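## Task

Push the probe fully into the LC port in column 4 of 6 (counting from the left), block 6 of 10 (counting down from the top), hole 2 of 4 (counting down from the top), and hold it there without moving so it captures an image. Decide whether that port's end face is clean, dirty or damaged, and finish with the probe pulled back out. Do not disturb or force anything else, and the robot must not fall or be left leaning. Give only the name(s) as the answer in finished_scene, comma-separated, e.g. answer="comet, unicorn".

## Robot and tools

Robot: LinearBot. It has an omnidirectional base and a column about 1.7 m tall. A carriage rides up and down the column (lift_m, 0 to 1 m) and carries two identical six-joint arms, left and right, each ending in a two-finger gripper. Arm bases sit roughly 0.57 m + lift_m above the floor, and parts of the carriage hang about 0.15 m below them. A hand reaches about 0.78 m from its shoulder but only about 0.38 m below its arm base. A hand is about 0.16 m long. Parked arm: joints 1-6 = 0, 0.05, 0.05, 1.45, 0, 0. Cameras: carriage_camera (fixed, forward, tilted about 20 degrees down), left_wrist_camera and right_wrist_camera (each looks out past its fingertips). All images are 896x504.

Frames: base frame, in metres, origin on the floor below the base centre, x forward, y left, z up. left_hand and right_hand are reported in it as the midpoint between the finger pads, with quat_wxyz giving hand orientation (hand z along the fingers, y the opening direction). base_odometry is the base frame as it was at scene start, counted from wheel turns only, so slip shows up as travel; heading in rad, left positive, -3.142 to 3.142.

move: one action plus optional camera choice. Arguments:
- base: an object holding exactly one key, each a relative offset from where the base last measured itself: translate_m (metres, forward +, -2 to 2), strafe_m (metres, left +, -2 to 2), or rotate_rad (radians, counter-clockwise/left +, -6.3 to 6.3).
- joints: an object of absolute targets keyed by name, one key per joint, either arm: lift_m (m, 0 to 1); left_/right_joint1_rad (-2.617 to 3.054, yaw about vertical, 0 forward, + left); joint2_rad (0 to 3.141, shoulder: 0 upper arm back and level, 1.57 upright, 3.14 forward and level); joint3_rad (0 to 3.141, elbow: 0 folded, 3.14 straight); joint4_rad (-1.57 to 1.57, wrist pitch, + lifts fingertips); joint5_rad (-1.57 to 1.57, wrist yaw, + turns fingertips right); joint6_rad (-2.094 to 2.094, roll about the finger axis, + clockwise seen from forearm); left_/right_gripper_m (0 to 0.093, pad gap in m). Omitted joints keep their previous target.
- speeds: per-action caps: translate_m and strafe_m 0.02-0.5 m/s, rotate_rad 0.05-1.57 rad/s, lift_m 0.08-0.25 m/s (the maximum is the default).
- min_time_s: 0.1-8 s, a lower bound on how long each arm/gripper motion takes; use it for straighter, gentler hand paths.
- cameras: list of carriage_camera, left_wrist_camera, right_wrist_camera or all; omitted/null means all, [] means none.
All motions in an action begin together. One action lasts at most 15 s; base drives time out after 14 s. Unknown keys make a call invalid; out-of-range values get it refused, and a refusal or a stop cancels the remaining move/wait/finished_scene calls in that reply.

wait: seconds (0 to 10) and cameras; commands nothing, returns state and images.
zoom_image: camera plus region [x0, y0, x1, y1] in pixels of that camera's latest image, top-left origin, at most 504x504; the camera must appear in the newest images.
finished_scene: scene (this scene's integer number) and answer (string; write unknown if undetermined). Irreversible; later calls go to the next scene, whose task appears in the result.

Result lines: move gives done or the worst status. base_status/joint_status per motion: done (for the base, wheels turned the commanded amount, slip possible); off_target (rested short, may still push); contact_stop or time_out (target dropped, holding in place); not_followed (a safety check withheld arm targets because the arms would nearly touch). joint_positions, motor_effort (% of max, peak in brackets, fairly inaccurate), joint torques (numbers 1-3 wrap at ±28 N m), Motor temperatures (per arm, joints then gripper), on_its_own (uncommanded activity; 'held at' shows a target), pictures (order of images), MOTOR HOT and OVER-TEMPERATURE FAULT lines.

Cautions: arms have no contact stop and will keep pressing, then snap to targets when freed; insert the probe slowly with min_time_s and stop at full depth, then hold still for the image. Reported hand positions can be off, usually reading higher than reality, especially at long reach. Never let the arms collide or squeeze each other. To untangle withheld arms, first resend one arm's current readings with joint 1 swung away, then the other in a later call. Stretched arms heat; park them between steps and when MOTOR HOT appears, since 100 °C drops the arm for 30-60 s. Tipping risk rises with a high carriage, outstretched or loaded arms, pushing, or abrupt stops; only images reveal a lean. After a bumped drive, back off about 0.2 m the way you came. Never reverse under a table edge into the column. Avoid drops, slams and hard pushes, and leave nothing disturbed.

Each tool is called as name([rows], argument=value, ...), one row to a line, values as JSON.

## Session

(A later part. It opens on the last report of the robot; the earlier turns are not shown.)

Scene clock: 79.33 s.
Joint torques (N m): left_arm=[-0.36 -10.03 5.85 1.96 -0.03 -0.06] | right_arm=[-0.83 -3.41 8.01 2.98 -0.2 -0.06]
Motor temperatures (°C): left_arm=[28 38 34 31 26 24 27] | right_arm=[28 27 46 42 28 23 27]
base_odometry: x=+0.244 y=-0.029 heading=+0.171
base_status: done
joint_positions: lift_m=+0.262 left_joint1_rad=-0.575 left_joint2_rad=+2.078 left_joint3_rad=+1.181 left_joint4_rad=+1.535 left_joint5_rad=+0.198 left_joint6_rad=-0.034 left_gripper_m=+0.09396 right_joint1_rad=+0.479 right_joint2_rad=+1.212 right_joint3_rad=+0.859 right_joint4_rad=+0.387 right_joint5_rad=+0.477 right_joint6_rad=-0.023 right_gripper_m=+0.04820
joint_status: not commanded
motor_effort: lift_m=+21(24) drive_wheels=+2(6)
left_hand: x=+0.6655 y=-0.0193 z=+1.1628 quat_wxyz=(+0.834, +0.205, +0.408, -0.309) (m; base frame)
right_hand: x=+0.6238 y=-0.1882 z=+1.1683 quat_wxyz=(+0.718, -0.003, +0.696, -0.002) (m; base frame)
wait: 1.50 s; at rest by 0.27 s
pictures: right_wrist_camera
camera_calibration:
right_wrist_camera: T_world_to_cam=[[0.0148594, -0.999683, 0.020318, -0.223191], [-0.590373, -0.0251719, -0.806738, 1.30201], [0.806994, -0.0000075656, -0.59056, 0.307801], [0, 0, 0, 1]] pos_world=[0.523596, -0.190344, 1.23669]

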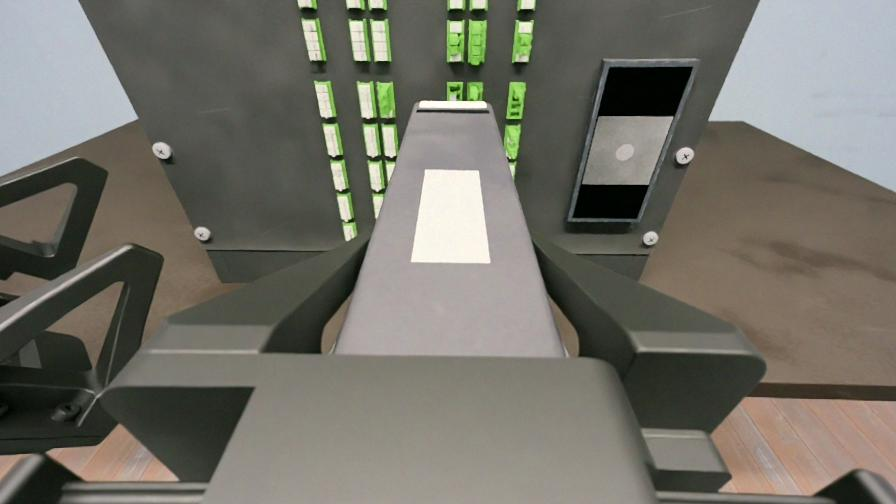

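zoom_image(camera="right_wrist_camera", region=[609, 137, 641, 169])

zoom_image(camera="right_wrist_camera", region=[575, 105, 685, 195])

move(base={"translate_m":-0.006}, speeds={"translate_m":0.02}, cameras=[])

move(base={"translate_m":-0.05}, speeds={"translate_m":0.04}, cameras=["left_wrist_camera","right_wrist_camera"])

zoom_image(camera="right_wrist_camera", region=[560, 80, 670, 180])

Scaled by 15.750 from the camera's 896x504 image, which has a finer 1280x720 frame.

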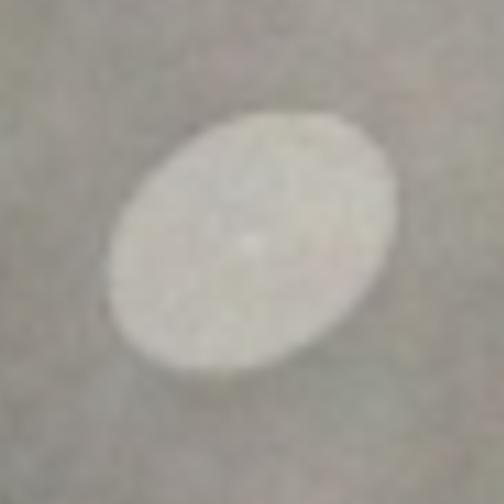

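Scaled by 4.582 from the camera's 896x504 image, which has a finer 1280x720 frame.

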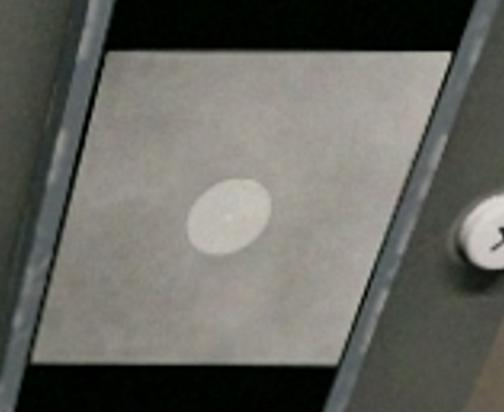

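Scene clock: 80.27 s.
Joint torques (N m): left_arm=[-0.35 -9.96 5.85 1.96 -0.03 -0.07] | right_arm=[-0.58 -3.82 7.9 2.9 -0.19 -0.06]
Motor temperatures (°C): left_arm=[28 38 34 31 26 24 27] | right_arm=[28 27 46 42 28 23 27]
move: done
base_odometry: x=+0.238 y=-0.030 heading=+0.171
base_status: done
joint_positions: lift_m=+0.262 left_joint1_rad=-0.575 left_joint2_rad=+2.078 left_joint3_rad=+1.181 left_joint4_rad=+1.535 left_joint5_rad=+0.198 left_joint6_rad=-0.034 left_gripper_m=+0.09396 right_joint1_rad=+0.476 right_joint2_rad=+1.217 right_joint3_rad=+0.859 right_joint4_rad=+0.393 right_joint5_rad=+0.473 right_joint6_rad=-0.023 right_gripper_m=+0.04820
joint_status: not commanded
motor_effort: lift_m=+26(26) drive_wheels=+1(3)
left_hand: x=+0.6655 y=-0.0193 z=+1.1628 quat_wxyz=(+0.834, +0.205, +0.408, -0.309) (m; base frame)
right_hand: x=+0.6251 y=-0.1881 z=+1.1677 quat_wxyz=(+0.718, -0.003, +0.696, -0.002) (m; base frame)
pictures: none
No camera images: "cameras" was empty.

Scene clock: 82.00 s.
Joint torques (N m): left_arm=[-0.39 -9.99 5.83 1.97 -0.03 -0.06] | right_arm=[-0.58 -4.29 8.16 2.89 -0.14 -0.06]
Motor temperatures (°C): left_arm=[28 38 34 31 26 24 27] | right_arm=[28 27 46 42 28 23 27]
move: done
base_odometry: x=+0.189 y=-0.038 heading=+0.171
base_status: done
joint_positions: lift_m=+0.262 left_joint1_rad=-0.575 left_joint2_rad=+2.078 left_joint3_rad=+1.181 left_joint4_rad=+1.535 left_joint5_rad=+0.198 left_joint6_rad=-0.034 left_gripper_m=+0.09396 right_joint1_rad=+0.476 right_joint2_rad=+1.221 right_joint3_rad=+0.859 right_joint4_rad=+0.393 right_joint5_rad=+0.471 right_joint6_rad=-0.023 right_gripper_m=+0.04820
joint_status: not commanded
motor_effort: lift_m=+25(26) drive_wheels=+2(4)
left_hand: x=+0.6655 y=-0.0193 z=+1.1628 quat_wxyz=(+0.834, +0.205, +0.408, -0.309) (m; base frame)
right_hand: x=+0.6257 y=-0.1873 z=+1.1666 quat_wxyz=(+0.717, -0.005, +0.697, -0.001) (m; base frame)
pictures: left_wrist_camera, right_wrist_camera
camera_calibration:
left_wrist_camera: T_world_to_cam=[[-0.679341, -0.725619, -0.109421, 0.562843], [0.0752769, 0.0794149, -0.993995, 1.11013], [0.729951, -0.683499, 0.000672485, -0.377163], [0, 0, 0, 1]] pos_world=[0.574106, 0.0624583, 1.1653]
right_wrist_camera: T_world_to_cam=[[0.0186561, -0.999597, 0.0213922, -0.225903], [-0.591583, -0.0282847, -0.805748, 1.30074], [0.806028, 0.00237687, -0.591872, 0.307824], [0, 0, 0, 1]] pos_world=[0.525598, -0.189753, 1.2351]

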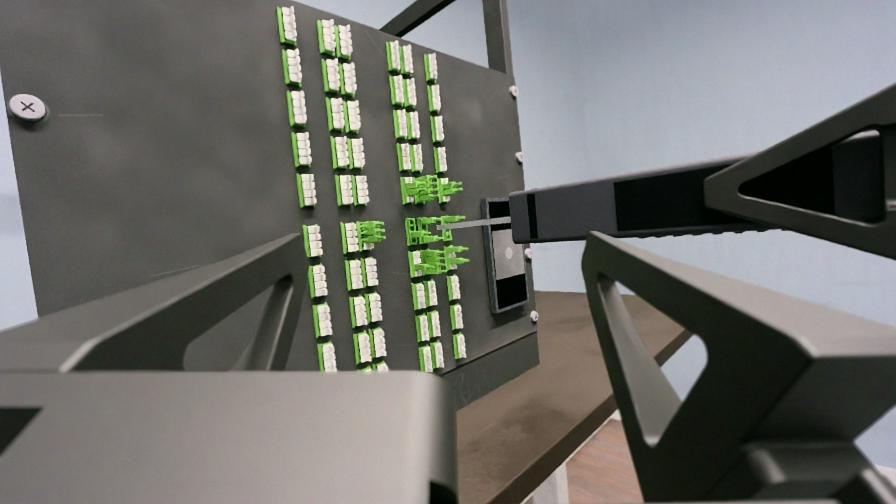

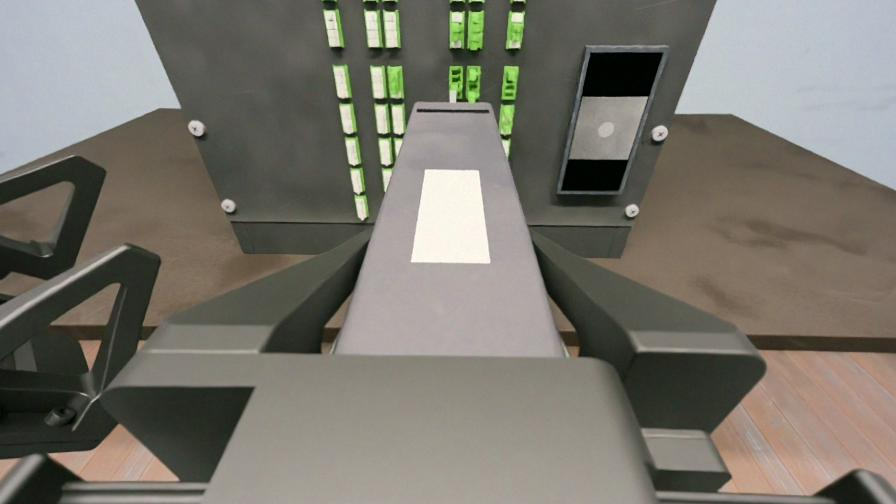

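Scaled by 4.582 from the camera's 896x504 image, which has a finer 1280x720 frame.

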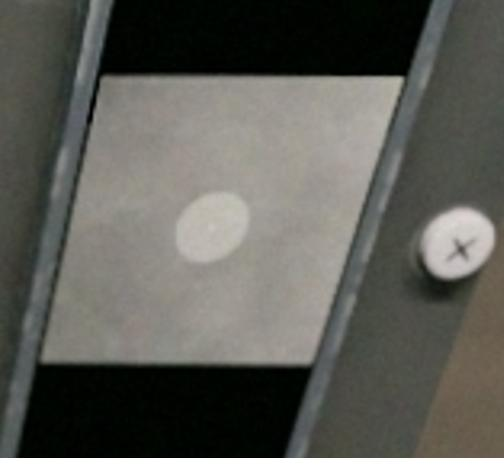

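finished_scene(scene=2, answer="clean")

The scene is finished: the task was done.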